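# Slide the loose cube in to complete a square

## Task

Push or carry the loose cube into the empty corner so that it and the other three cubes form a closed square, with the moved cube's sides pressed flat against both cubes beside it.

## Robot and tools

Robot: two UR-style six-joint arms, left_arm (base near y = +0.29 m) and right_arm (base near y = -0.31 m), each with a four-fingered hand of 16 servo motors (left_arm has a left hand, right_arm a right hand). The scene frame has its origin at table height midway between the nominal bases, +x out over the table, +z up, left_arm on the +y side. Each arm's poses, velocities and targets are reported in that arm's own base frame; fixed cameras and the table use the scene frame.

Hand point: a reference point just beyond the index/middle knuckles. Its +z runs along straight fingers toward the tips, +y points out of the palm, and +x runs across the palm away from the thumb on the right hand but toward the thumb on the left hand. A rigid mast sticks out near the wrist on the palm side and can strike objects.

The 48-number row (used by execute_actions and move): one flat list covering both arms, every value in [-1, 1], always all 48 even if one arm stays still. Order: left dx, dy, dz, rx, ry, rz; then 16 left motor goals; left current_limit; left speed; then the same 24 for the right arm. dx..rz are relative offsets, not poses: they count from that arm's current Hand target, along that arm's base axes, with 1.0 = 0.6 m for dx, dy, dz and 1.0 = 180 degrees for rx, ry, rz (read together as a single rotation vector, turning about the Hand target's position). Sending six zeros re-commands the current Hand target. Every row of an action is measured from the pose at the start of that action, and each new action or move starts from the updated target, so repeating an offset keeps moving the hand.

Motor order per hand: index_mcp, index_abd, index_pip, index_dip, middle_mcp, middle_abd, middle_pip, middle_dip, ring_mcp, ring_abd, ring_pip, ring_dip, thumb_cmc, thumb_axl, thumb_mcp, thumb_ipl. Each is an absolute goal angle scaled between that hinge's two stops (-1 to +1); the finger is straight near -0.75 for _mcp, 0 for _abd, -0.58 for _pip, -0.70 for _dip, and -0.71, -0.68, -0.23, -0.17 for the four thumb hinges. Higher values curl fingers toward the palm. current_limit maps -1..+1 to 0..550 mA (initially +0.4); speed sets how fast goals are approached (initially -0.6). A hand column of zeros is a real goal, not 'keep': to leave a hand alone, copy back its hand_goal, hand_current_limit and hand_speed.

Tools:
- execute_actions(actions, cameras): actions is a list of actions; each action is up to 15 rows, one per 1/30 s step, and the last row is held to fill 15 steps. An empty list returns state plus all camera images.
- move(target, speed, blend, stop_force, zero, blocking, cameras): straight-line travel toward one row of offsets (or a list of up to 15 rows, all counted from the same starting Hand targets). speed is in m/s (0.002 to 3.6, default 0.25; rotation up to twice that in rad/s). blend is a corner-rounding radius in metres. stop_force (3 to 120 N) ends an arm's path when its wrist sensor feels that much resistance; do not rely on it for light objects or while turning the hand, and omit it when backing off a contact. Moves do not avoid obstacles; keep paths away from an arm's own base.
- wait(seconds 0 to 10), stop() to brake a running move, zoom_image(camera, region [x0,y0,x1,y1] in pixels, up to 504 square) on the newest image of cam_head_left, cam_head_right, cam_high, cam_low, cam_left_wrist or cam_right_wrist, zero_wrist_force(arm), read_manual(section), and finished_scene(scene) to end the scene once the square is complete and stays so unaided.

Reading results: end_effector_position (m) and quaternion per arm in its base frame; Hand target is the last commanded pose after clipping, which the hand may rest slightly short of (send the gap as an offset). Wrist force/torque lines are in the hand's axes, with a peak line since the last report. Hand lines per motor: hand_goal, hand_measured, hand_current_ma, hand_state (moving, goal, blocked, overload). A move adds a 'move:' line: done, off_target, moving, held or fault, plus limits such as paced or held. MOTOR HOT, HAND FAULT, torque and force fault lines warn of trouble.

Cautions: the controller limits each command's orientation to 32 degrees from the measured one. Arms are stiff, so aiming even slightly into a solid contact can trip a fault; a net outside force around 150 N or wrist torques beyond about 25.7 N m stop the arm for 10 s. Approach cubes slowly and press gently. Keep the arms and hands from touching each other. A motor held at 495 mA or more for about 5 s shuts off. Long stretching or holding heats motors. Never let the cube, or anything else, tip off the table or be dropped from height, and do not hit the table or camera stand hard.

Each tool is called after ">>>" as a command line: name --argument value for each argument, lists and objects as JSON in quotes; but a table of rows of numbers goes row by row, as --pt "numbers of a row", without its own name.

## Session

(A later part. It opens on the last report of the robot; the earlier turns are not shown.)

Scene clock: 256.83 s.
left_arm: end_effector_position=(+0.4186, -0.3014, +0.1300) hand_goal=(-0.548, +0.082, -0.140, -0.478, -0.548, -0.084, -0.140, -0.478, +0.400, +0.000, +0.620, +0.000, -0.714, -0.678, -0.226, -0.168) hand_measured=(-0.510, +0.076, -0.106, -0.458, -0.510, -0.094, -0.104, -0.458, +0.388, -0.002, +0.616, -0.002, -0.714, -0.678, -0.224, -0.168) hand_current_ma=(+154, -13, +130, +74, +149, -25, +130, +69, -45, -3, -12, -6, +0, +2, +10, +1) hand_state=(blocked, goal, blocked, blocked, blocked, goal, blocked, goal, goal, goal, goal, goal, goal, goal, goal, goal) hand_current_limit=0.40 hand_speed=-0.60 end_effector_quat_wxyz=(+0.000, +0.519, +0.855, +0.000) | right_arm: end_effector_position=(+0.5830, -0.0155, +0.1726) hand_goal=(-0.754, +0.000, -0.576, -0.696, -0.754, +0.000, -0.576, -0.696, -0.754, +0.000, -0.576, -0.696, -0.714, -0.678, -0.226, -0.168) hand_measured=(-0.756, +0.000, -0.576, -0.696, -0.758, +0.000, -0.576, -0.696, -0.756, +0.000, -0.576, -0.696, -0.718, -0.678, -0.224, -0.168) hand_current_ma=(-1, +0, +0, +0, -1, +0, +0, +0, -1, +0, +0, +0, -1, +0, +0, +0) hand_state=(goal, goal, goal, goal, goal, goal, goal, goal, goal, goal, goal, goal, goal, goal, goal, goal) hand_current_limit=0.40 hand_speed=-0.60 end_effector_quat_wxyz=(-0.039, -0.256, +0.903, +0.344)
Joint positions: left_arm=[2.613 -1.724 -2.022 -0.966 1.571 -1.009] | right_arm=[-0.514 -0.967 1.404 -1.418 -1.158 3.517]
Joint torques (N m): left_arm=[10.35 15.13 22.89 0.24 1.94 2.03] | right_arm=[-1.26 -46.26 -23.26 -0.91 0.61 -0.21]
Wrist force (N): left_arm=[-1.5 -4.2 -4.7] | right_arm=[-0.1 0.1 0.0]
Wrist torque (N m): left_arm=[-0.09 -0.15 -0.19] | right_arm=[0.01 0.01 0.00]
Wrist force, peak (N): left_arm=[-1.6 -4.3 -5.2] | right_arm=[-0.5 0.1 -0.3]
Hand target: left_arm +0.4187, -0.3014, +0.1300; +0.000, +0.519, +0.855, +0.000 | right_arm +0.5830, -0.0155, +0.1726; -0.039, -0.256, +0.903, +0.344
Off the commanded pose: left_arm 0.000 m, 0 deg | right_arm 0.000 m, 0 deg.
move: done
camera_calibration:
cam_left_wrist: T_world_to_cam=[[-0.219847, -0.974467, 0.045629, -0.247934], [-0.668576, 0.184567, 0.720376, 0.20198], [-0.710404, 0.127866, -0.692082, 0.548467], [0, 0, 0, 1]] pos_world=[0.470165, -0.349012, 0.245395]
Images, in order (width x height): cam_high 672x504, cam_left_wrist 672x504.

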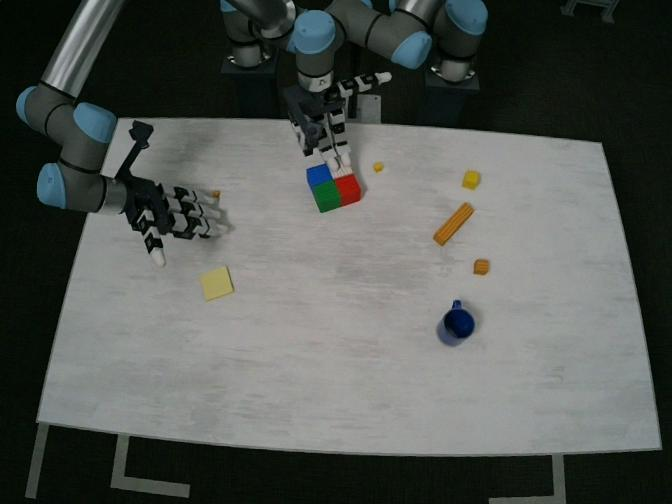

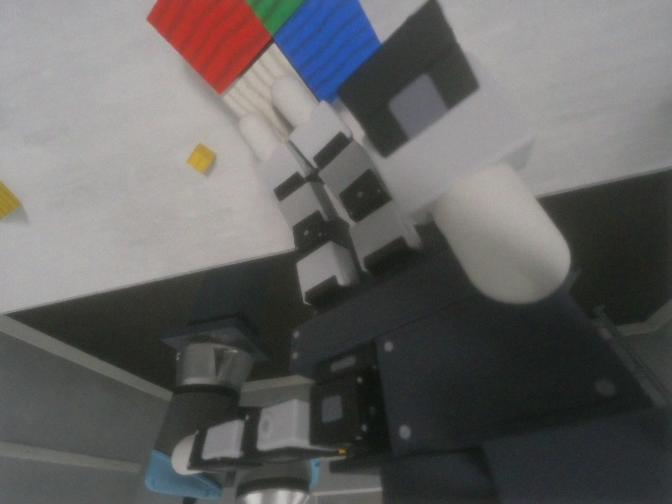

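>>> move --pt "0.0097 0.005 0.0133 0 0 0 -0.548 0.083 -0.139 -0.478 -0.548 -0.083 -0.139 -0.478 0.4 0 0.62 0.0 -0.714 -0.678 -0.226 -0.168 0.4 -0.6 0 0 0 0 0 0 -0.754 0 -0.576 -0.696 -0.754 0 -0.576 -0.696 -0.754 0 -0.576 -0.696 -0.714 -0.678 -0.226 -0.168 0.4 -0.6" --pt "0.0097 0.005 0.1 0 0 0 -0.548 0.083 -0.139 -0.478 -0.548 -0.083 -0.139 -0.478 0.4 0 0.62 0.0 -0.714 -0.678 -0.226 -0.168 0.4 -0.6 0 0 0 0 0 0 -0.754 0 -0.576 -0.696 -0.754 0 -0.576 -0.696 -0.754 0 -0.576 -0.696 -0.714 -0.678 -0.226 -0.168 0.4 -0.6" --pt "-0.0627 0.0243 0.1 0 0 -0.2655 -0.548 0 -0.139 -0.478 -0.548 0 -0.139 -0.478 0.4 0 0.62 0.0 -0.714 -0.678 -0.226 -0.168 0.4 -0.6 0 0 0 0 0 0 -0.754 0 -0.576 -0.696 -0.754 0 -0.576 -0.696 -0.754 0 -0.576 -0.696 -0.714 -0.678 -0.226 -0.168 0.4 -0.6" --speed '[0.03,0.2,0.25]' --blend '[0.002,0.01,0]' --cameras '["cam_high","cam_left_wrist","cam_head_right"]'

>>> zoom_image --camera "cam_high" --region '[300, 140, 370, 210]'

>>> zoom_image --camera "cam_left_wrist" --region '[165, 0, 365, 150]'

Scene clock: 329.13 s.
left_arm: end_effector_position=(+0.3811, -0.2868, +0.1900) hand_goal=(-0.548, +0.000, -0.140, -0.478, -0.548, +0.000, -0.140, -0.478, +0.400, +0.000, +0.620, +0.000, -0.714, -0.678, -0.226, -0.168) hand_measured=(-0.548, +0.002, -0.138, -0.476, -0.548, -0.004, -0.138, -0.476, +0.388, -0.002, +0.616, -0.002, -0.714, -0.678, -0.224, -0.168) hand_current_ma=(+0, +6, +3, +7, +0, -8, +2, +6, -45, -3, -12, -6, +0, +2, +10, +1) hand_state=(goal, goal, goal, goal, goal, goal, goal, goal, goal, goal, goal, goal, goal, goal, goal, goal) hand_current_limit=0.40 hand_speed=-0.60 end_effector_quat_wxyz=(+0.000, +0.820, +0.572, +0.000) | right_arm: end_effector_position=(+0.5830, -0.0155, +0.1726) hand_goal=(-0.754, +0.000, -0.576, -0.696, -0.754, +0.000, -0.576, -0.696, -0.754, +0.000, -0.576, -0.696, -0.714, -0.678, -0.226, -0.168) hand_measured=(-0.756, +0.000, -0.576, -0.696, -0.758, +0.000, -0.576, -0.696, -0.756, +0.000, -0.576, -0.696, -0.718, -0.678, -0.224, -0.168) hand_current_ma=(-1, +0, +0, +0, -1, +0, +0, +0, -1, +0, +0, +0, -1, +0, +0, +0) hand_state=(goal, goal, goal, goal, goal, goal, goal, goal, goal, goal, goal, goal, goal, goal, goal, goal) hand_current_limit=0.40 hand_speed=-0.60 end_effector_quat_wxyz=(-0.039, -0.256, +0.903, +0.344)
Joint positions: left_arm=[2.718 -1.393 -2.172 -1.147 1.571 -0.07] | right_arm=[-0.514 -0.967 1.404 -1.418 -1.158 3.517]
Joint torques (N m): left_arm=[8.64 21.79 14.69 0.78 -1.76 2.02] | right_arm=[-1.31 -46.4 -23.05 -1 0.58 -0.2]
Wrist force (N): left_arm=[-1.5 -1.3 1.2] | right_arm=[-0.3 -0.1 -0.2]
Wrist torque (N m): left_arm=[-0.18 -0.20 -0.18] | right_arm=[0.01 0.03 -0.02]
Wrist force, peak (N): left_arm=[-1.8 -5.0 -4.7] | right_arm=[-0.1 0.2 -0.5]
Hand target: left_arm +0.3811, -0.2868, +0.1900; +0.000, +0.820, +0.572, +0.000 | right_arm +0.5830, -0.0155, +0.1726; -0.039, -0.256, +0.903, +0.344
Off the commanded pose: left_arm 0.000 m, 0 deg | right_arm 0.000 m, 0 deg.
move: done
camera_calibration:
cam_left_wrist: T_world_to_cam=[[-0.869497, -0.491823, 0.0456524, 0.141226], [-0.312438, 0.619229, 0.720374, 0.119946], [-0.382566, 0.612099, -0.692082, 0.575436], [0, 0, 0, 1]] pos_world=[0.380414, -0.357039, 0.305395]
Images, in order (width x height): cam_head_right 672x504, cam_high 672x504, cam_left_wrist 672x504.

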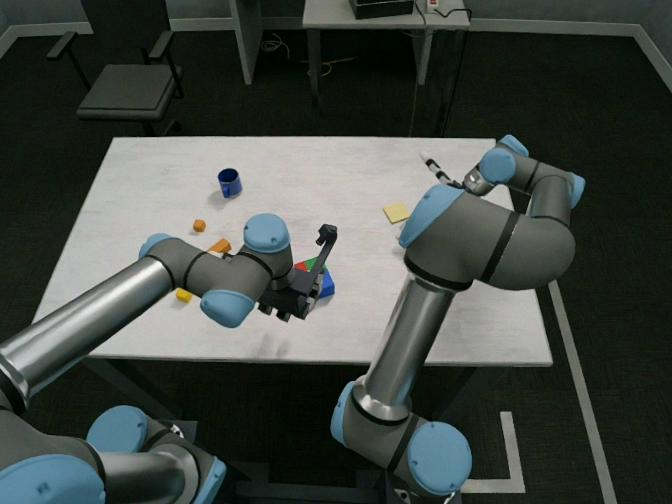

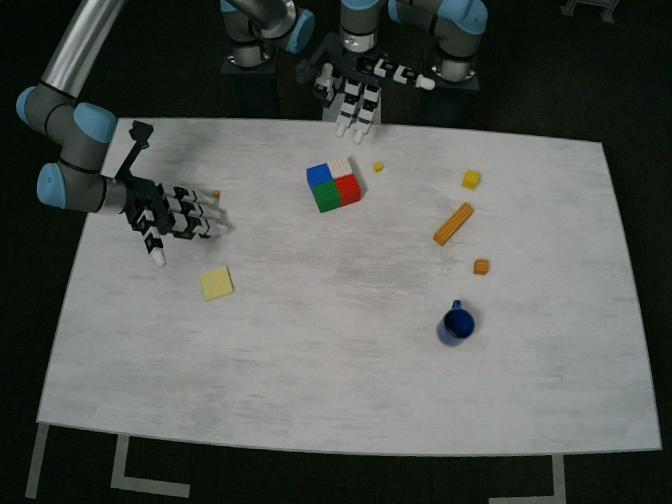

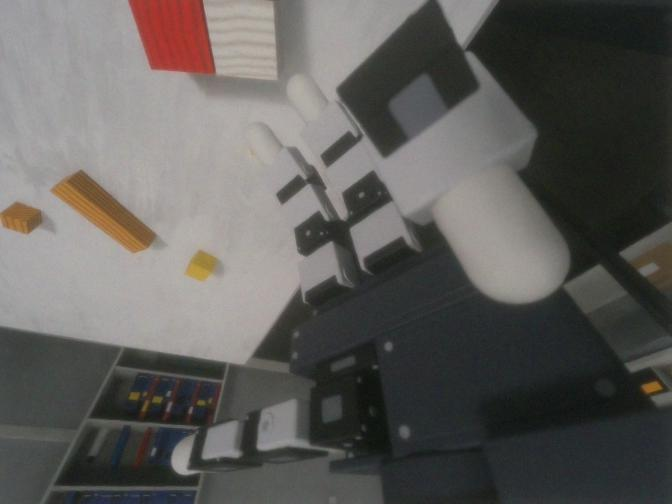

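Scaled by 7.200 from the camera's 672x504 image, which has a finer 960x720 frame.

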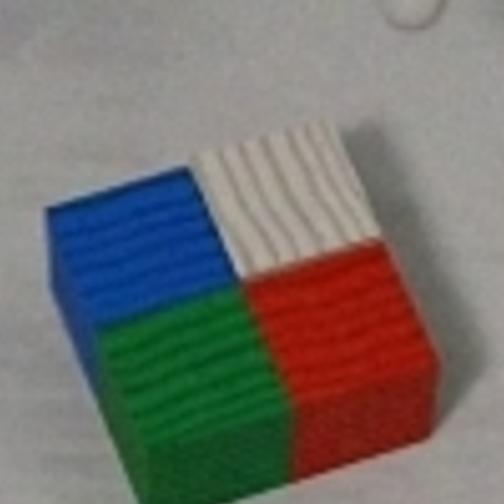

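Scaled by 2.520 from the camera's 672x504 image, which has a finer 960x720 frame.

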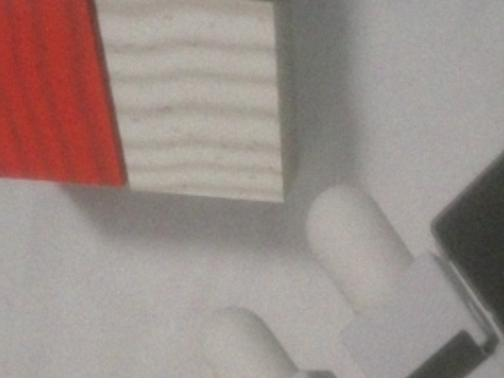

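>>> move --pt "0 0 -0.1457 0 0 0 -0.548 0 -0.139 -0.478 -0.548 0 -0.139 -0.478 0.4 0 0.62 0.0 -0.714 -0.678 -0.226 -0.168 0.4 -0.6 0 0 0 0 0 0 -0.754 0 -0.576 -0.696 -0.754 0 -0.576 -0.696 -0.754 0 -0.576 -0.696 -0.714 -0.678 -0.226 -0.168 0.4 -0.6" --pt "0.0203 -0.0075 -0.1457 0 0 0 -0.548 0 -0.139 -0.478 -0.548 0 -0.139 -0.478 0.4 0 0.62 0.0 -0.714 -0.678 -0.226 -0.168 0.4 -0.6 0 0 0 0 0 0 -0.754 0 -0.576 -0.696 -0.754 0 -0.576 -0.696 -0.754 0 -0.576 -0.696 -0.714 -0.678 -0.226 -0.168 0.4 -0.6" --speed '[0.15,0.05]' --blend '[0.001,0]' --cameras '["cam_high","cam_left_wrist","cam_low"]'

>>> zoom_image --camera "cam_high" --region '[300, 130, 370, 200]'

>>> zoom_image --camera "cam_left_wrist" --region '[215, 0, 375, 120]'

>>> zoom_image --camera "cam_low" --region '[280, 240, 400, 330]'

Scene clock: 345.10 s.
left_arm: end_effector_position=(+0.3932, -0.2913, +0.1026) hand_goal=(-0.548, +0.000, -0.140, -0.478, -0.548, +0.000, -0.140, -0.478, +0.400, +0.000, +0.620, +0.000, -0.714, -0.678, -0.226, -0.168) hand_measured=(-0.548, +0.002, -0.140, -0.476, -0.548, -0.004, -0.140, -0.476, +0.388, -0.002, +0.616, -0.002, -0.714, -0.678, -0.224, -0.168) hand_current_ma=(-2, +6, +2, +7, -1, -8, +2, +6, -45, -3, -11, -6, +0, +2, +10, +1) hand_state=(goal, goal, goal, goal, goal, goal, goal, goal, goal, goal, goal, goal, goal, goal, goal, goal) hand_current_limit=0.40 hand_speed=-0.60 end_effector_quat_wxyz=(+0.000, +0.820, +0.572, +0.000) | right_arm: end_effector_position=(+0.5830, -0.0155, +0.1726) hand_goal=(-0.754, +0.000, -0.576, -0.696, -0.754, +0.000, -0.576, -0.696, -0.754, +0.000, -0.576, -0.696, -0.714, -0.678, -0.226, -0.168) hand_measured=(-0.756, +0.000, -0.576, -0.696, -0.758, +0.000, -0.576, -0.696, -0.756, +0.000, -0.576, -0.696, -0.718, -0.678, -0.224, -0.168) hand_current_ma=(-1, +0, +0, +0, -1, +0, +0, +0, -1, +0, +0, +0, -1, +0, +0, +0) hand_state=(goal, goal, goal, goal, goal, goal, goal, goal, goal, goal, goal, goal, goal, goal, goal, goal) hand_current_limit=0.40 hand_speed=-0.60 end_effector_quat_wxyz=(-0.039, -0.256, +0.903, +0.344)
Joint positions: left_arm=[2.72 -1.564 -2.286 -0.862 1.571 -0.068] | right_arm=[-0.514 -0.967 1.404 -1.418 -1.158 3.517]
Joint torques (N m): left_arm=[9.25 9.38 23.38 4.53 2.2 2.12] | right_arm=[-1.42 -46.09 -22.97 -1.06 0.44 -0.06]
Wrist force (N): left_arm=[-1.5 -1.5 1.3] | right_arm=[0.0 0.0 -0.2]
Wrist torque (N m): left_arm=[-0.25 -0.21 -0.16] | right_arm=[0.02 0.00 -0.01]
Wrist force, peak (N): left_arm=[-1.8 -1.7 2.0] | right_arm=[-0.3 -0.1 -0.3]
Hand target: left_arm +0.3932, -0.2913, +0.1026; +0.000, +0.820, +0.572, +0.000 | right_arm +0.5830, -0.0155, +0.1726; -0.039, -0.256, +0.903, +0.344
Off the commanded pose: left_arm 0.000 m, 0 deg | right_arm 0.000 m, 0 deg.
move: done
camera_calibration:
cam_left_wrist: T_world_to_cam=[[-0.869497, -0.491823, 0.0456524, 0.153573], [-0.312438, 0.619229, 0.720374, 0.189412], [-0.382566, 0.612099, -0.692082, 0.52227], [0, 0, 0, 1]] pos_world=[0.392514, -0.361439, 0.217995]
Images, in order (width x height): cam_high 672x504, cam_low 672x504, cam_left_wrist 672x504.

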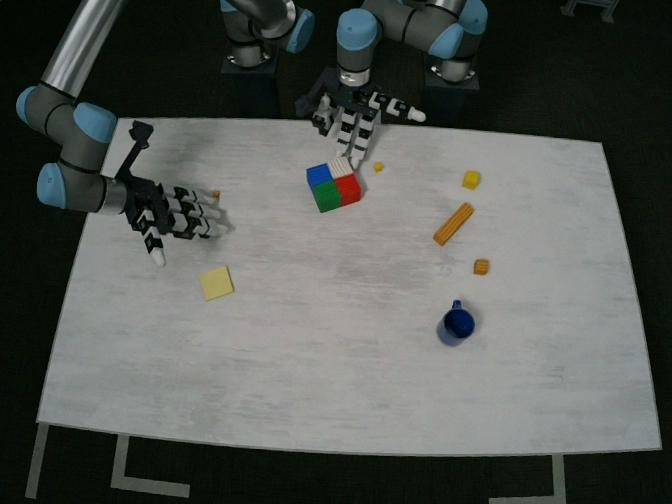

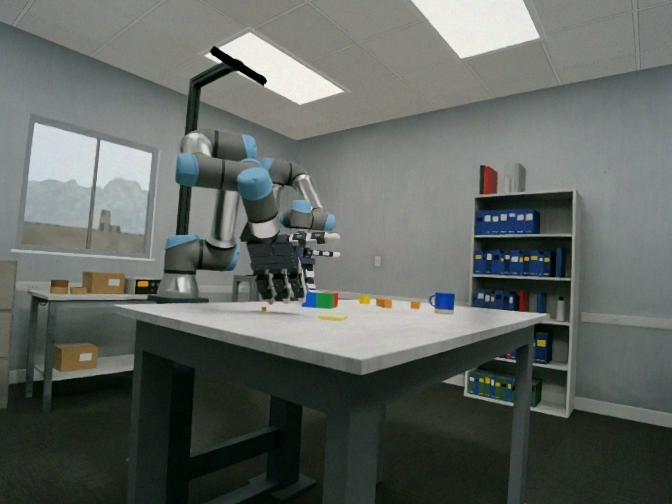

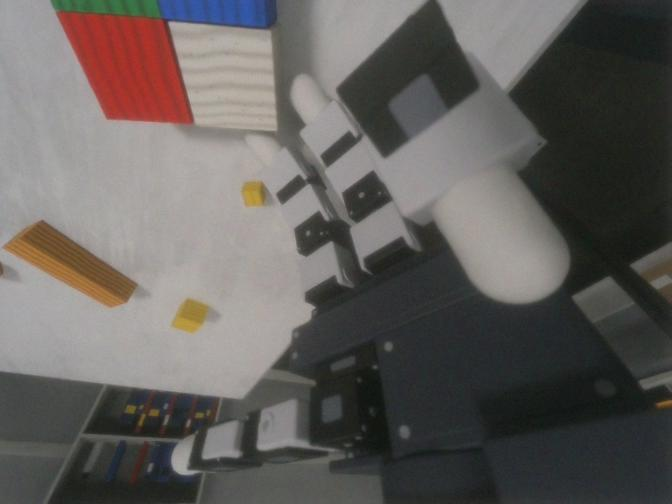

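Scaled by 7.200 from the camera's 672x504 image, which has a finer 960x720 frame.

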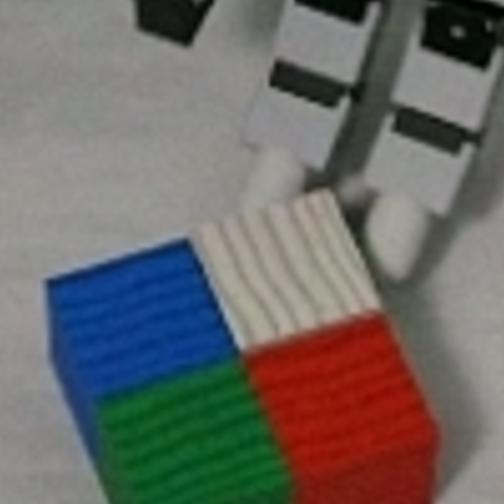

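Scaled by 3.150 from the camera's 672x504 image, which has a finer 960x720 frame.

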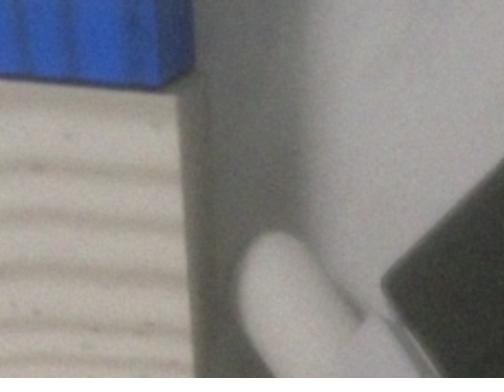

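Scaled by 4.200 from the camera's 672x504 image, which has a finer 960x720 frame.

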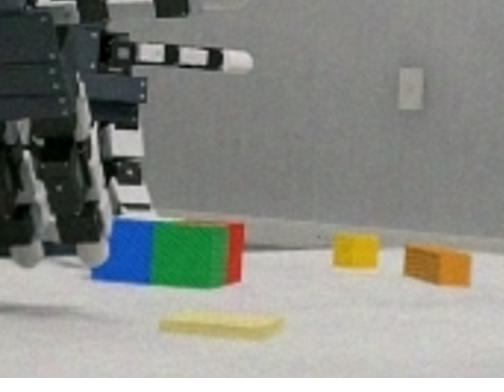

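>>> move --target '[0.0094,-0.0035,0,0,0,0,-0.548,0,-0.139,-0.478,-0.548,0,-0.139,-0.478,0.4,0,0.62,0.0,-0.714,-0.678,-0.226,-0.168,0.4,-0.6,0,0,0,0,0,0,-0.754,0,-0.576,-0.696,-0.754,0,-0.576,-0.696,-0.754,0,-0.576,-0.696,-0.714,-0.678,-0.226,-0.168,0.4,-0.6]' --speed 0.03 --cameras '["cam_high","cam_left_wrist"]'

>>> zoom_image --camera "cam_high" --region '[310, 150, 360, 200]'

>>> zoom_image --camera "cam_left_wrist" --region '[150, 0, 310, 150]'

Scene clock: 358.50 s.
left_arm: end_effector_position=(+0.3988, -0.2934, +0.1026) hand_goal=(-0.548, +0.000, -0.140, -0.478, -0.548, +0.000, -0.140, -0.478, +0.400, +0.000, +0.620, +0.000, -0.714, -0.678, -0.226, -0.168) hand_measured=(-0.548, +0.002, -0.140, -0.476, -0.548, -0.004, -0.140, -0.476, +0.388, -0.002, +0.616, -0.002, -0.714, -0.678, -0.224, -0.168) hand_current_ma=(-2, +6, +2, +7, -1, -8, +2, +6, -45, -3, -11, -6, +0, +2, +10, +1) hand_state=(goal, goal, goal, goal, goal, goal, goal, goal, goal, goal, goal, goal, goal, goal, goal, goal) hand_current_limit=0.40 hand_speed=-0.60 end_effector_quat_wxyz=(+0.000, +0.820, +0.572, +0.000) | right_arm: end_effector_position=(+0.5830, -0.0155, +0.1726) hand_goal=(-0.754, +0.000, -0.576, -0.696, -0.754, +0.000, -0.576, -0.696, -0.754, +0.000, -0.576, -0.696, -0.714, -0.678, -0.226, -0.168) hand_measured=(-0.756, +0.000, -0.576, -0.696, -0.758, +0.000, -0.576, -0.696, -0.756, +0.000, -0.576, -0.696, -0.718, -0.678, -0.224, -0.168) hand_current_ma=(-1, +0, +0, +0, -1, +0, +0, +0, -1, +0, +0, +0, -1, +0, +0, +0) hand_state=(goal, goal, goal, goal, goal, goal, goal, goal, goal, goal, goal, goal, goal, goal, goal, goal) hand_current_limit=0.40 hand_speed=-0.60 end_effector_quat_wxyz=(-0.039, -0.256, +0.903, +0.344)
Joint positions: left_arm=[2.721 -1.578 -2.272 -0.862 1.571 -0.067] | right_arm=[-0.514 -0.967 1.404 -1.418 -1.158 3.517]
Joint torques (N m): left_arm=[8.87 10.75 23.66 3.61 2.18 2.07] | right_arm=[-1.23 -46.22 -23.33 -1.04 0.44 -0.19]
Wrist force (N): left_arm=[-1.6 -1.4 1.4] | right_arm=[-0.2 0.0 -0.1]
Wrist torque (N m): left_arm=[-0.25 -0.19 -0.16] | right_arm=[0.00 0.02 -0.01]
Wrist force, peak (N): left_arm=[-1.7 -1.6 1.5] | right_arm=[-0.3 0.3 -0.4]
Hand target: left_arm +0.3989, -0.2934, +0.1026; +0.000, +0.820, +0.572, +0.000 | right_arm +0.5830, -0.0155, +0.1726; -0.039, -0.256, +0.903, +0.344
Off the commanded pose: left_arm 0.000 m, 0 deg | right_arm 0.000 m, 0 deg.
move: done
camera_calibration:
cam_left_wrist: T_world_to_cam=[[-0.869471, -0.491875, 0.0455938, 0.15748], [-0.31251, 0.619188, 0.720377, 0.192506], [-0.382567, 0.612099, -0.692082, 0.525736], [0, 0, 0, 1]] pos_world=[0.398214, -0.363539, 0.217995]
Images, in order (width x height): cam_high 672x504, cam_left_wrist 672x504.

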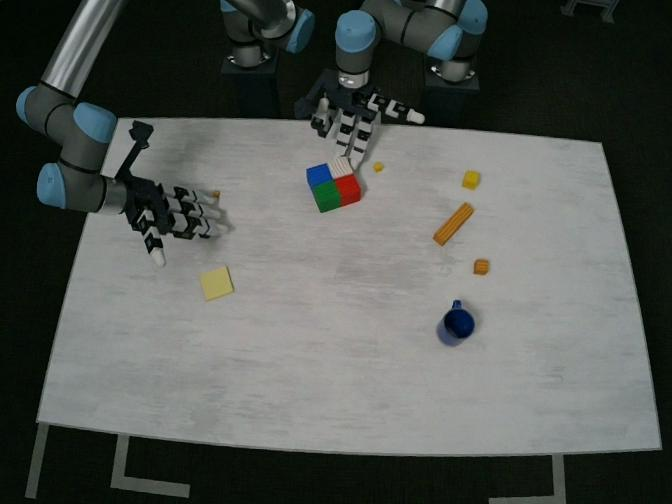

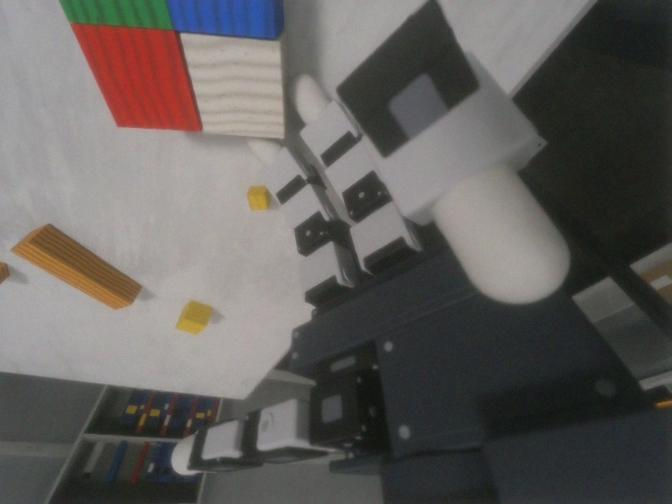

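Scaled by 10.080 from the camera's 672x504 image, which has a finer 960x720 frame.

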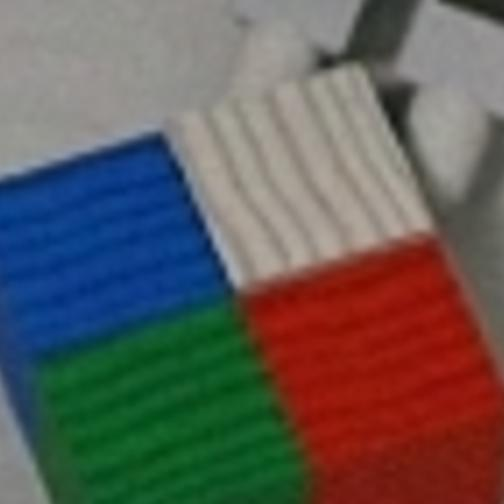

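Scaled by 3.150 from the camera's 672x504 image, which has a finer 960x720 frame.

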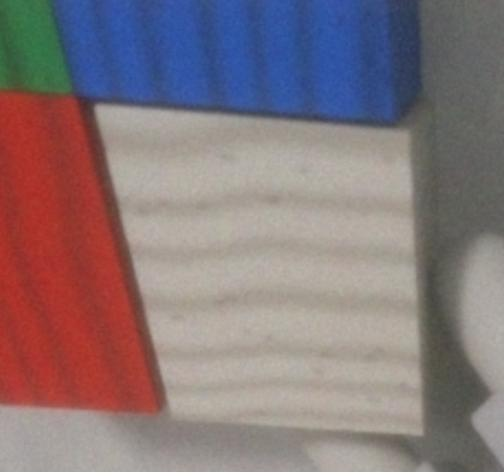

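>>> move --target '[0.0063,-0.0023,0,0,0,0,-0.548,0,-0.139,-0.478,-0.548,0,-0.139,-0.478,0.4,0,0.62,0.0,-0.714,-0.678,-0.226,-0.168,0.4,-0.6,0,0,0,0,0,0,-0.754,0,-0.576,-0.696,-0.754,0,-0.576,-0.696,-0.754,0,-0.576,-0.696,-0.714,-0.678,-0.226,-0.168,0.4,-0.6]' --speed 0.03 --cameras '["cam_high","cam_left_wrist"]'

>>> zoom_image --camera "cam_left_wrist" --region '[150, 0, 330, 170]'

Scene clock: 364.60 s.
left_arm: end_effector_position=(+0.4026, -0.2948, +0.1026) hand_goal=(-0.548, +0.000, -0.140, -0.478, -0.548, +0.000, -0.140, -0.478, +0.400, +0.000, +0.620, +0.000, -0.714, -0.678, -0.226, -0.168) hand_measured=(-0.550, +0.002, -0.140, -0.476, -0.550, -0.004, -0.140, -0.476, +0.388, -0.002, +0.616, -0.002, -0.714, -0.678, -0.224, -0.168) hand_current_ma=(-6, +3, +2, +7, -8, -7, +1, +6, -45, -3, -11, -6, +0, +2, +10, +1) hand_state=(goal, goal, goal, goal, goal, goal, goal, goal, goal, goal, goal, goal, goal, goal, goal, goal) hand_current_limit=0.40 hand_speed=-0.60 end_effector_quat_wxyz=(+0.000, +0.820, +0.572, +0.000) | right_arm: end_effector_position=(+0.5830, -0.0155, +0.1726) hand_goal=(-0.754, +0.000, -0.576, -0.696, -0.754, +0.000, -0.576, -0.696, -0.754, +0.000, -0.576, -0.696, -0.714, -0.678, -0.226, -0.168) hand_measured=(-0.756, +0.000, -0.576, -0.696, -0.758, +0.000, -0.576, -0.696, -0.756, +0.000, -0.576, -0.696, -0.718, -0.678, -0.224, -0.168) hand_current_ma=(-1, +0, +0, +0, -1, +0, +0, +0, -1, +0, +0, +0, -1, +0, +0, +0) hand_state=(goal, goal, goal, goal, goal, goal, goal, goal, goal, goal, goal, goal, goal, goal, goal, goal) hand_current_limit=0.40 hand_speed=-0.60 end_effector_quat_wxyz=(-0.039, -0.256, +0.903, +0.344)
Joint positions: left_arm=[2.722 -1.587 -2.263 -0.862 1.571 -0.066] | right_arm=[-0.514 -0.967 1.404 -1.418 -1.158 3.517]
Joint torques (N m): left_arm=[9.16 9.94 23.77 1.52 2.09 2.1] | right_arm=[-2.59 -45.79 -23.63 -0.97 0.47 -0.08]
Wrist force (N): left_arm=[-1.6 -2.6 0.7] | right_arm=[-0.3 0.1 -0.3]
Wrist torque (N m): left_arm=[-0.24 -0.14 -0.18] | right_arm=[0.04 0.04 -0.02]
Wrist force, peak (N): left_arm=[-1.6 -2.6 0.7] | right_arm=[-0.4 0.2 -0.4]
Hand target: left_arm +0.4027, -0.2948, +0.1026; +0.000, +0.820, +0.572, +0.000 | right_arm +0.5830, -0.0155, +0.1726; -0.039, -0.256, +0.903, +0.344
Off the commanded pose: left_arm 0.000 m, 0 deg | right_arm 0.000 m, 0 deg.
move: done
camera_calibration:
cam_left_wrist: T_world_to_cam=[[-0.869497, -0.491823, 0.0456524, 0.160112], [-0.312438, 0.619229, 0.720374, 0.194547], [-0.382566, 0.612099, -0.692082, 0.528047], [0, 0, 0, 1]] pos_world=[0.402014, -0.364939, 0.217995]
Images, in order (width x height): cam_high 672x504, cam_left_wrist 672x504.

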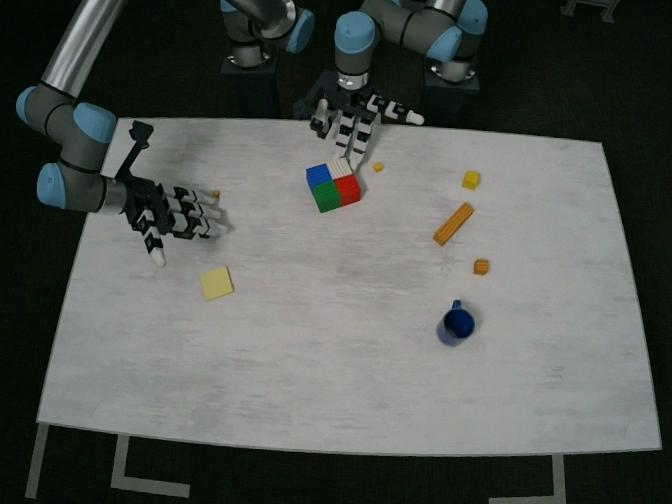

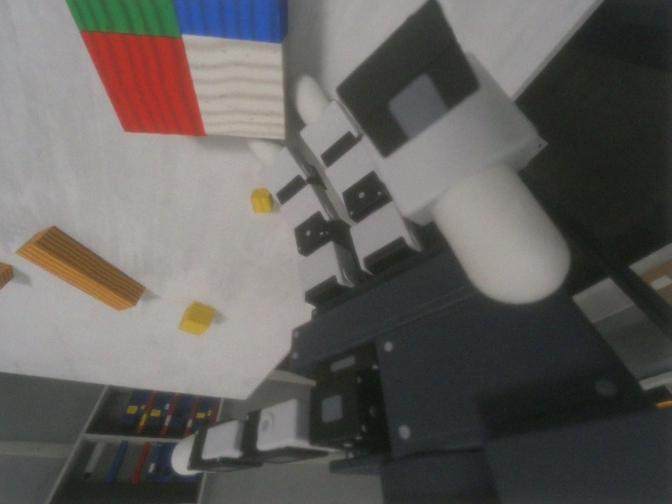

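Scaled by 2.800 from the camera's 672x504 image, which has a finer 960x720 frame.

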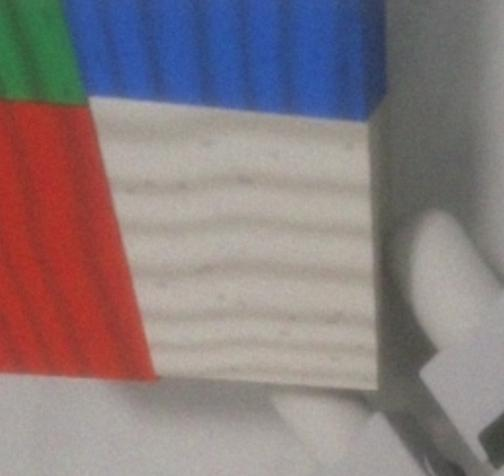

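>>> move --target '[0.0031,-0.0012,0,0,0,0,-0.548,0,-0.139,-0.478,-0.548,0,-0.139,-0.478,0.4,0,0.62,0.0,-0.714,-0.678,-0.226,-0.168,0.4,-0.6,0,0,0,0,0,0,-0.754,0,-0.576,-0.696,-0.754,0,-0.576,-0.696,-0.754,0,-0.576,-0.696,-0.714,-0.678,-0.226,-0.168,0.4,-0.6]' --speed 0.03 --cameras '["cam_high","cam_left_wrist"]'

>>> zoom_image --camera "cam_left_wrist" --region '[150, 0, 330, 170]'

>>> zoom_image --camera "cam_high" --region '[310, 150, 360, 200]'

Scene clock: 373.83 s.
left_arm: end_effector_position=(+0.4045, -0.2955, +0.1026) hand_goal=(-0.548, +0.000, -0.140, -0.478, -0.548, +0.000, -0.140, -0.478, +0.400, +0.000, +0.620, +0.000, -0.714, -0.678, -0.226, -0.168) hand_measured=(-0.552, +0.002, -0.140, -0.476, -0.552, -0.002, -0.140, -0.476, +0.388, -0.002, +0.616, -0.002, -0.714, -0.678, -0.224, -0.168) hand_current_ma=(-10, +3, +2, +7, -12, -5, +1, +6, -45, -3, -11, -6, +0, +2, +10, +1) hand_state=(goal, goal, goal, goal, goal, goal, goal, goal, goal, goal, goal, goal, goal, goal, goal, goal) hand_current_limit=0.40 hand_speed=-0.60 end_effector_quat_wxyz=(+0.000, +0.820, +0.572, +0.000) | right_arm: end_effector_position=(+0.5830, -0.0155, +0.1726) hand_goal=(-0.754, +0.000, -0.576, -0.696, -0.754, +0.000, -0.576, -0.696, -0.754, +0.000, -0.576, -0.696, -0.714, -0.678, -0.226, -0.168) hand_measured=(-0.756, +0.000, -0.576, -0.696, -0.758, +0.000, -0.576, -0.696, -0.756, +0.000, -0.576, -0.696, -0.718, -0.678, -0.224, -0.168) hand_current_ma=(-1, +0, +0, +0, -1, +0, +0, +0, -1, +0, +0, +0, -1, +0, +0, +0) hand_state=(goal, goal, goal, goal, goal, goal, goal, goal, goal, goal, goal, goal, goal, goal, goal, goal) hand_current_limit=0.40 hand_speed=-0.60 end_effector_quat_wxyz=(-0.039, -0.256, +0.903, +0.344)
Joint positions: left_arm=[2.722 -1.592 -2.258 -0.862 1.571 -0.066] | right_arm=[-0.514 -0.967 1.404 -1.418 -1.158 3.517]
Joint torques (N m): left_arm=[8.9 10.79 23.11 1.03 2.14 2.03] | right_arm=[-2.4 -46.13 -24.05 -0.92 0.35 -0.18]
Wrist force (N): left_arm=[-1.7 -3.2 0.7] | right_arm=[-0.1 0.0 0.0]
Wrist torque (N m): left_arm=[-0.21 -0.19 -0.15] | right_arm=[0.01 0.01 -0.01]
Wrist force, peak (N): left_arm=[-1.7 -3.2 0.7] | right_arm=[-0.4 0.1 0.0]
Hand target: left_arm +0.4045, -0.2955, +0.1026; +0.000, +0.820, +0.572, +0.000 | right_arm +0.5830, -0.0155, +0.1726; -0.039, -0.256, +0.903, +0.344
Off the commanded pose: left_arm 0.000 m, 0 deg | right_arm 0.000 m, 0 deg.
move: done
camera_calibration:
cam_left_wrist: T_world_to_cam=[[-0.869497, -0.491823, 0.0456524, 0.16137], [-0.312438, 0.619229, 0.720374, 0.195636], [-0.382566, 0.612099, -0.692082, 0.529263], [0, 0, 0, 1]] pos_world=[0.403914, -0.365739, 0.217995]
Images, in order (width x height): cam_high 672x504, cam_left_wrist 672x504.

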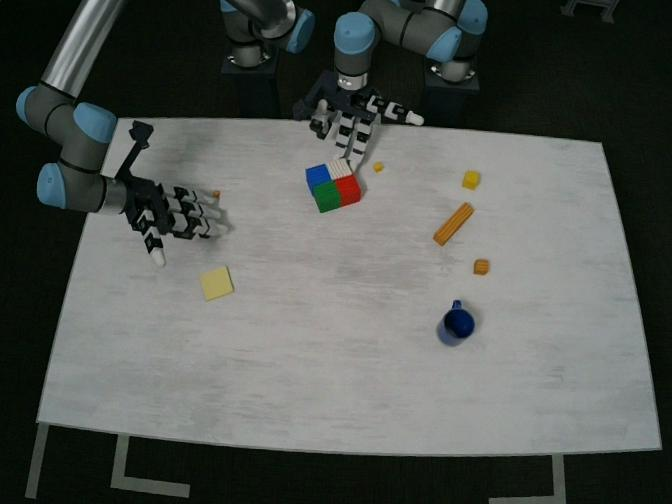

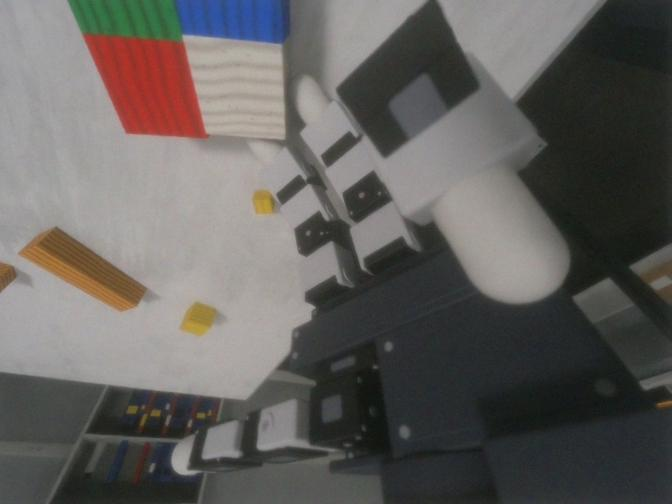

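Scaled by 2.800 from the camera's 672x504 image, which has a finer 960x720 frame.

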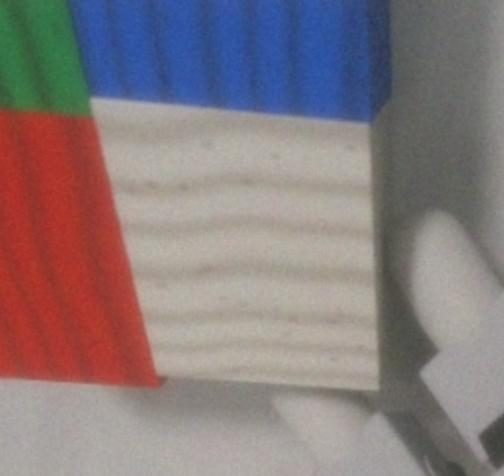

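Scaled by 10.080 from the camera's 672x504 image, which has a finer 960x720 frame.

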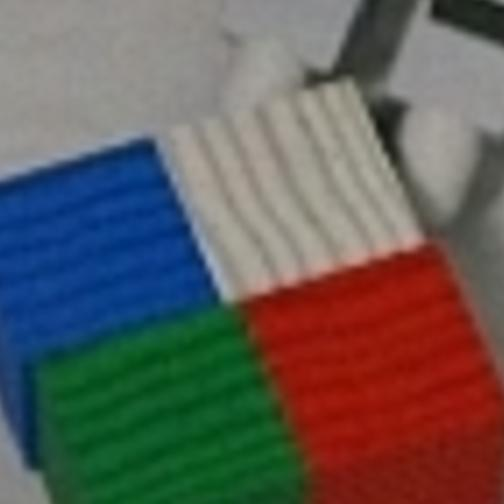

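>>> move --pt "-0.0313 0.0117 0 0 0 0 -0.548 0 -0.139 -0.478 -0.548 0 -0.139 -0.478 0.4 0 0.62 0.0 -0.714 -0.678 -0.226 -0.168 0.4 -0.6 0 0 0 0 0 0 -0.754 0 -0.576 -0.696 -0.754 0 -0.576 -0.696 -0.754 0 -0.576 -0.696 -0.714 -0.678 -0.226 -0.168 0.4 -0.6" --pt "-0.0313 0.0117 0.1 0 0 0 -0.548 0 -0.139 -0.478 -0.548 0 -0.139 -0.478 0.4 0 0.62 0.0 -0.714 -0.678 -0.226 -0.168 0.4 -0.6 0 0 0 0 0 0 -0.754 0 -0.576 -0.696 -0.754 0 -0.576 -0.696 -0.754 0 -0.576 -0.696 -0.714 -0.678 -0.226 -0.168 0.4 -0.6" --pt "0.037 0.0743 0.1 0 0 -0.2506 -0.548 0 -0.139 -0.478 -0.548 0 -0.139 -0.478 0.4 0 0.62 0.0 -0.714 -0.678 -0.226 -0.168 0.4 -0.6 0 0 0 0 0 0 -0.754 0 -0.576 -0.696 -0.754 0 -0.576 -0.696 -0.754 0 -0.576 -0.696 -0.714 -0.678 -0.226 -0.168 0.4 -0.6" --pt "0.037 0.0743 0.0 0 0 -0.2506 -0.548 0 -0.139 -0.478 -0.548 0 -0.139 -0.478 0.4 0 0.62 0.0 -0.714 -0.678 -0.226 -0.168 0.4 -0.6 0 0 0 0 0 0 -0.754 0 -0.576 -0.696 -0.754 0 -0.576 -0.696 -0.754 0 -0.576 -0.696 -0.714 -0.678 -0.226 -0.168 0.4 -0.6" --speed '[0.08,0.2,0.25,0.12]' --blend '[0.001,0.01,0.001,0]' --cameras '["cam_high","cam_left_wrist"]'

>>> zoom_image --camera "cam_left_wrist" --region '[130, 0, 340, 170]'

>>> zoom_image --camera "cam_high" --region '[300, 140, 370, 210]'

Scene clock: 488.20 s.
left_arm: end_effector_position=(+0.4267, -0.2509, +0.1026) hand_goal=(-0.548, +0.000, -0.140, -0.478, -0.548, +0.000, -0.140, -0.478, +0.400, +0.000, +0.620, +0.000, -0.714, -0.678, -0.226, -0.168) hand_measured=(-0.552, +0.002, -0.140, -0.476, -0.552, -0.002, -0.140, -0.476, +0.388, -0.002, +0.616, -0.002, -0.714, -0.678, -0.224, -0.168) hand_current_ma=(-10, +3, +2, +7, -12, -4, +1, +6, -45, -3, -11, -6, +0, +2, +10, +1) hand_state=(goal, goal, goal, goal, goal, goal, goal, goal, goal, goal, goal, goal, goal, goal, goal, goal) hand_current_limit=0.40 hand_speed=-0.60 end_effector_quat_wxyz=(+0.000, +0.977, +0.213, +0.000) | right_arm: end_effector_position=(+0.5830, -0.0155, +0.1726) hand_goal=(-0.754, +0.000, -0.576, -0.696, -0.754, +0.000, -0.576, -0.696, -0.754, +0.000, -0.576, -0.696, -0.714, -0.678, -0.226, -0.168) hand_measured=(-0.756, +0.000, -0.576, -0.696, -0.758, +0.000, -0.576, -0.696, -0.756, +0.000, -0.576, -0.696, -0.718, -0.678, -0.224, -0.168) hand_current_ma=(-1, +0, +0, +0, -1, +0, +0, +0, -1, +0, +0, +0, -1, +0, +0, +0) hand_state=(goal, goal, goal, goal, goal, goal, goal, goal, goal, goal, goal, goal, goal, goal, goal, goal) hand_current_limit=0.40 hand_speed=-0.60 end_effector_quat_wxyz=(-0.039, -0.256, +0.903, +0.344)
Joint positions: left_arm=[3.011 -1.556 -2.294 -0.862 1.571 1.01] | right_arm=[-0.514 -0.967 1.404 -1.418 -1.158 3.517]
Joint torques (N m): left_arm=[-9.43 9.52 11.92 4.36 -1.98 -1.55] | right_arm=[-2.37 -46.49 -24.19 -1 0.2 -0.13]
Wrist force (N): left_arm=[-2.0 -1.4 1.3] | right_arm=[-0.2 0.1 0.0]
Wrist torque (N m): left_arm=[-0.23 -0.13 -0.18] | right_arm=[0.02 0.03 -0.02]
Wrist force, peak (N): left_arm=[-1.8 -3.4 0.3] | right_arm=[-0.1 0.3 -0.4]
Hand target: left_arm +0.4267, -0.2509, +0.1026; +0.000, +0.977, +0.213, +0.000 | right_arm +0.5830, -0.0155, +0.1726; -0.039, -0.256, +0.903, +0.344
Off the commanded pose: left_arm 0.000 m, 0 deg | right_arm 0.000 m, 0 deg.
move: done
camera_calibration:
cam_left_wrist: T_world_to_cam=[[-0.962112, 0.268819, 0.0455662, 0.433062], [0.21808, 0.658406, 0.720377, -0.0416221], [0.16365, 0.70302, -0.692085, 0.300172], [0, 0, 0, 1]] pos_world=[0.376608, -0.300038, 0.217995]
Images, in order (width x height): cam_high 672x504, cam_left_wrist 672x504.

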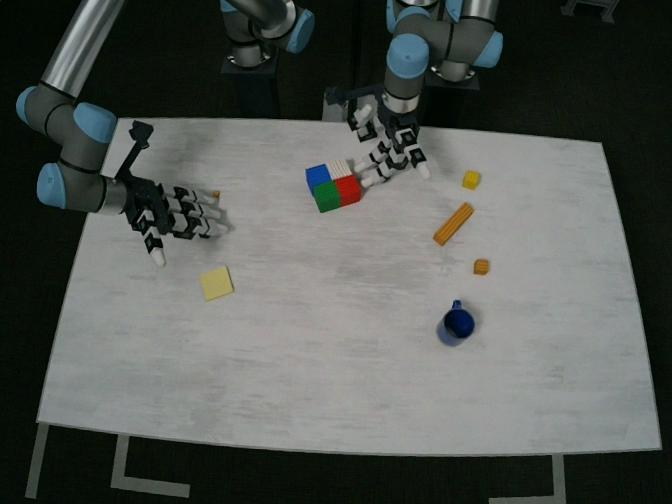

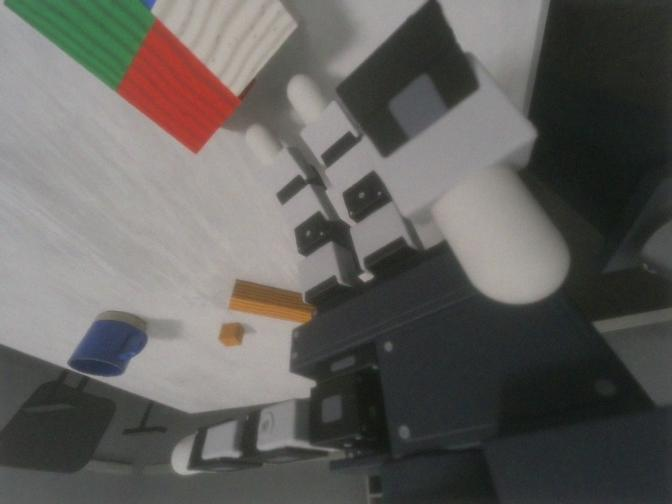

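Scaled by 2.400 from the camera's 672x504 image, which has a finer 960x720 frame.

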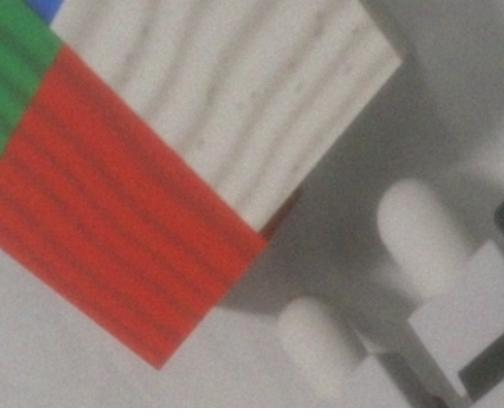

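Scaled by 7.200 from the camera's 672x504 image, which has a finer 960x720 frame.

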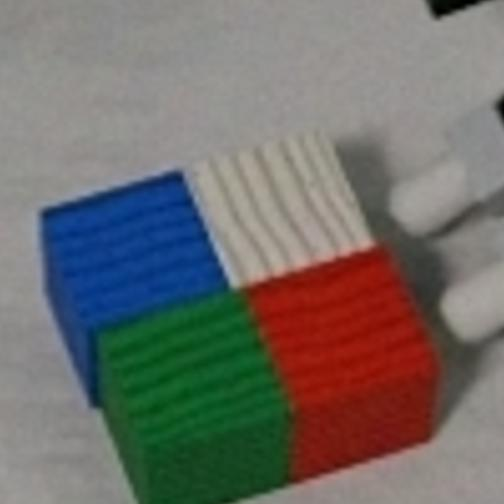

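>>> move --target '[0.009,-0.0197,0,0,0,0,-0.548,0,-0.139,-0.478,-0.548,0,-0.139,-0.478,0.4,0,0.62,0.0,-0.714,-0.678,-0.226,-0.168,0.4,-0.6,0,0,0,0,0,0,-0.754,0,-0.576,-0.696,-0.754,0,-0.576,-0.696,-0.754,0,-0.576,-0.696,-0.714,-0.678,-0.226,-0.168,0.4,-0.6]' --speed 0.04 --cameras '["cam_left_wrist"]'

>>> zoom_image --camera "cam_left_wrist" --region '[130, 0, 340, 170]'

Scene clock: 499.73 s.
left_arm: end_effector_position=(+0.4321, -0.2627, +0.1026) hand_goal=(-0.548, +0.000, -0.140, -0.478, -0.548, +0.000, -0.140, -0.478, +0.400, +0.000, +0.620, +0.000, -0.714, -0.678, -0.226, -0.168) hand_measured=(-0.552, +0.002, -0.140, -0.476, -0.552, -0.002, -0.140, -0.476, +0.388, -0.002, +0.616, -0.002, -0.714, -0.678, -0.224, -0.168) hand_current_ma=(-10, +3, +2, +7, -12, -4, +1, +6, -45, -3, -11, -6, +0, +2, +10, +1) hand_state=(goal, goal, goal, goal, goal, goal, goal, goal, goal, goal, goal, goal, goal, goal, goal, goal) hand_current_limit=0.40 hand_speed=-0.60 end_effector_quat_wxyz=(+0.000, +0.977, +0.213, +0.000) | right_arm: end_effector_position=(+0.5830, -0.0155, +0.1726) hand_goal=(-0.754, +0.000, -0.576, -0.696, -0.754, +0.000, -0.576, -0.696, -0.754, +0.000, -0.576, -0.696, -0.714, -0.678, -0.226, -0.168) hand_measured=(-0.756, +0.000, -0.576, -0.696, -0.758, +0.000, -0.576, -0.696, -0.756, +0.000, -0.576, -0.696, -0.718, -0.678, -0.224, -0.168) hand_current_ma=(-1, +0, +0, +0, -1, +0, +0, +0, -1, +0, +0, +0, -1, +0, +0, +0) hand_state=(goal, goal, goal, goal, goal, goal, goal, goal, goal, goal, goal, goal, goal, goal, goal, goal) hand_current_limit=0.40 hand_speed=-0.60 end_effector_quat_wxyz=(-0.039, -0.256, +0.903, +0.344)
Joint positions: left_arm=[2.984 -1.582 -2.269 -0.862 1.571 0.983] | right_arm=[-0.514 -0.967 1.404 -1.418 -1.158 3.517]
Joint torques (N m): left_arm=[-9.05 10.99 23.62 2.58 -0.66 -1.62] | right_arm=[-2.17 -46.39 -24.36 -0.95 0.24 -0.11]
Wrist force (N): left_arm=[-2.0 -1.5 1.4] | right_arm=[-0.2 0.0 -0.3]
Wrist torque (N m): left_arm=[-0.25 -0.11 -0.03] | right_arm=[0.03 0.03 -0.02]
Wrist force, peak (N): left_arm=[-2.1 -1.7 1.5] | right_arm=[-0.2 0.1 -0.4]
Hand target: left_arm +0.4321, -0.2628, +0.1026; +0.000, +0.977, +0.213, +0.000 | right_arm +0.5830, -0.0155, +0.1726; -0.039, -0.256, +0.903, +0.344
Off the commanded pose: left_arm 0.000 m, 0 deg | right_arm 0.000 m, 0 deg.
move: done
camera_calibration:
cam_left_wrist: T_world_to_cam=[[-0.962111, 0.268822, 0.0455694, 0.441333], [0.218084, 0.658405, 0.720377, -0.0350108], [0.16365, 0.70302, -0.692085, 0.3076], [0, 0, 0, 1]] pos_world=[0.381908, -0.311838, 0.217995]
Images, in order (width x height): cam_left_wrist 672x504.

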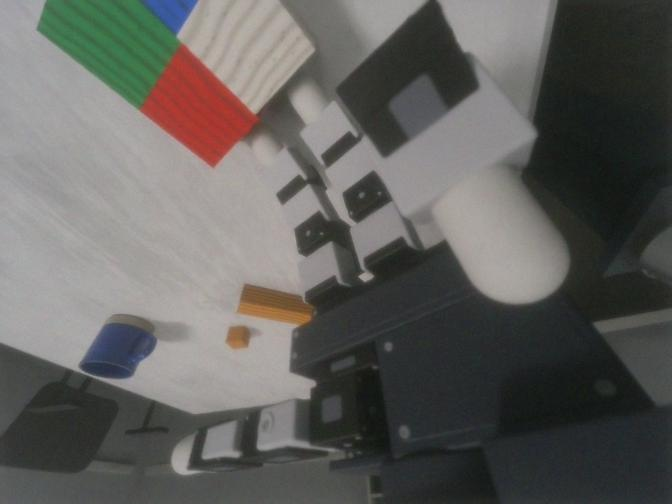

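Scaled by 2.400 from the camera's 672x504 image, which has a finer 960x720 frame.

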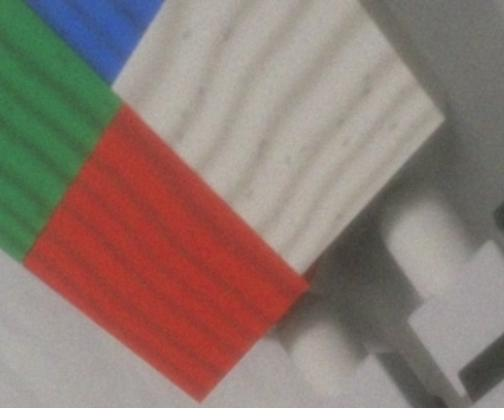

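>>> move --target '[0.0024,-0.0053,0,0,0,0,-0.548,0,-0.139,-0.478,-0.548,0,-0.139,-0.478,0.4,0,0.62,0.0,-0.714,-0.678,-0.226,-0.168,0.4,-0.6,0,0,0,0,0,0,-0.754,0,-0.576,-0.696,-0.754,0,-0.576,-0.696,-0.754,0,-0.576,-0.696,-0.714,-0.678,-0.226,-0.168,0.4,-0.6]' --speed 0.03 --cameras '["cam_left_wrist"]'

>>> zoom_image --camera "cam_left_wrist" --region '[130, 0, 340, 170]'

Scene clock: 510.03 s.
left_arm: end_effector_position=(+0.4335, -0.2658, +0.1026) hand_goal=(-0.548, +0.000, -0.140, -0.478, -0.548, +0.000, -0.140, -0.478, +0.400, +0.000, +0.620, +0.000, -0.714, -0.678, -0.226, -0.168) hand_measured=(-0.552, +0.002, -0.140, -0.476, -0.552, -0.002, -0.140, -0.476, +0.388, -0.002, +0.616, -0.002, -0.714, -0.678, -0.224, -0.168) hand_current_ma=(-14, +3, +1, +7, -12, -4, +1, +6, -45, -3, -11, -6, +0, +2, +10, +1) hand_state=(goal, goal, goal, goal, goal, goal, goal, goal, goal, goal, goal, goal, goal, goal, goal, goal) hand_current_limit=0.40 hand_speed=-0.60 end_effector_quat_wxyz=(+0.000, +0.977, +0.213, +0.000) | right_arm: end_effector_position=(+0.5830, -0.0155, +0.1726) hand_goal=(-0.754, +0.000, -0.576, -0.696, -0.754, +0.000, -0.576, -0.696, -0.754, +0.000, -0.576, -0.696, -0.714, -0.678, -0.226, -0.168) hand_measured=(-0.756, +0.000, -0.576, -0.696, -0.758, +0.000, -0.576, -0.696, -0.756, +0.000, -0.576, -0.696, -0.718, -0.678, -0.224, -0.168) hand_current_ma=(-1, +0, +0, +0, -1, +0, +0, +0, -1, +0, +0, +0, -1, +0, +0, +0) hand_state=(goal, goal, goal, goal, goal, goal, goal, goal, goal, goal, goal, goal, goal, goal, goal, goal) hand_current_limit=0.40 hand_speed=-0.60 end_effector_quat_wxyz=(-0.039, -0.256, +0.903, +0.344)
Joint positions: left_arm=[2.977 -1.588 -2.262 -0.862 1.571 0.976] | right_arm=[-0.514 -0.967 1.404 -1.418 -1.158 3.517]
Joint torques (N m): left_arm=[-9.59 10.45 23.37 1.47 1.42 -1.42] | right_arm=[-2.27 -46.26 -24.73 -1.02 0.2 -0.01]
Wrist force (N): left_arm=[-2.0 -2.4 1.0] | right_arm=[-0.2 0.1 -0.4]
Wrist torque (N m): left_arm=[-0.20 -0.11 -0.03] | right_arm=[0.05 0.03 -0.01]
Wrist force, peak (N): left_arm=[-1.8 -2.6 1.1] | right_arm=[-0.5 0.3 -0.2]
Hand target: left_arm +0.4336, -0.2659, +0.1026; +0.000, +0.977, +0.213, +0.000 | right_arm +0.5830, -0.0155, +0.1726; -0.039, -0.256, +0.903, +0.344
Off the commanded pose: left_arm 0.000 m, 0 deg | right_arm 0.000 m, 0 deg.
move: done
camera_calibration:
cam_left_wrist: T_world_to_cam=[[-0.962112, 0.268819, 0.0455662, 0.44361], [0.21808, 0.658406, 0.720377, -0.0332948], [0.16365, 0.70302, -0.692085, 0.309534], [0, 0, 0, 1]] pos_world=[0.383408, -0.314938, 0.217995]
Images, in order (width x height): cam_left_wrist 672x504.

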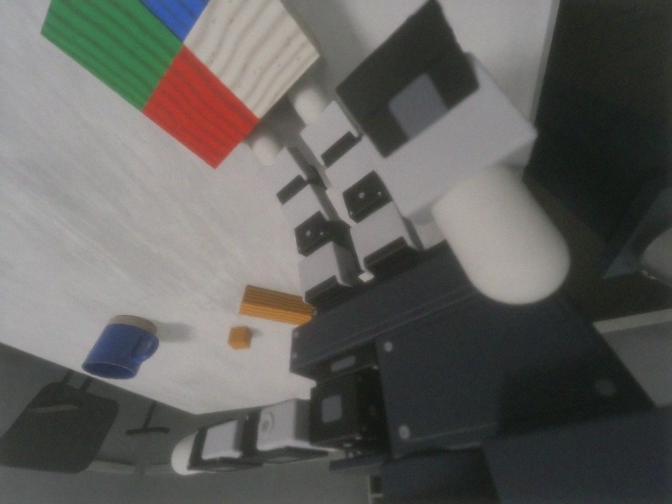

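Scaled by 2.400 from the camera's 672x504 image, which has a finer 960x720 frame.

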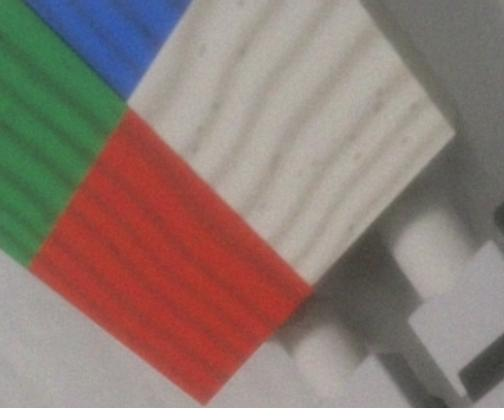

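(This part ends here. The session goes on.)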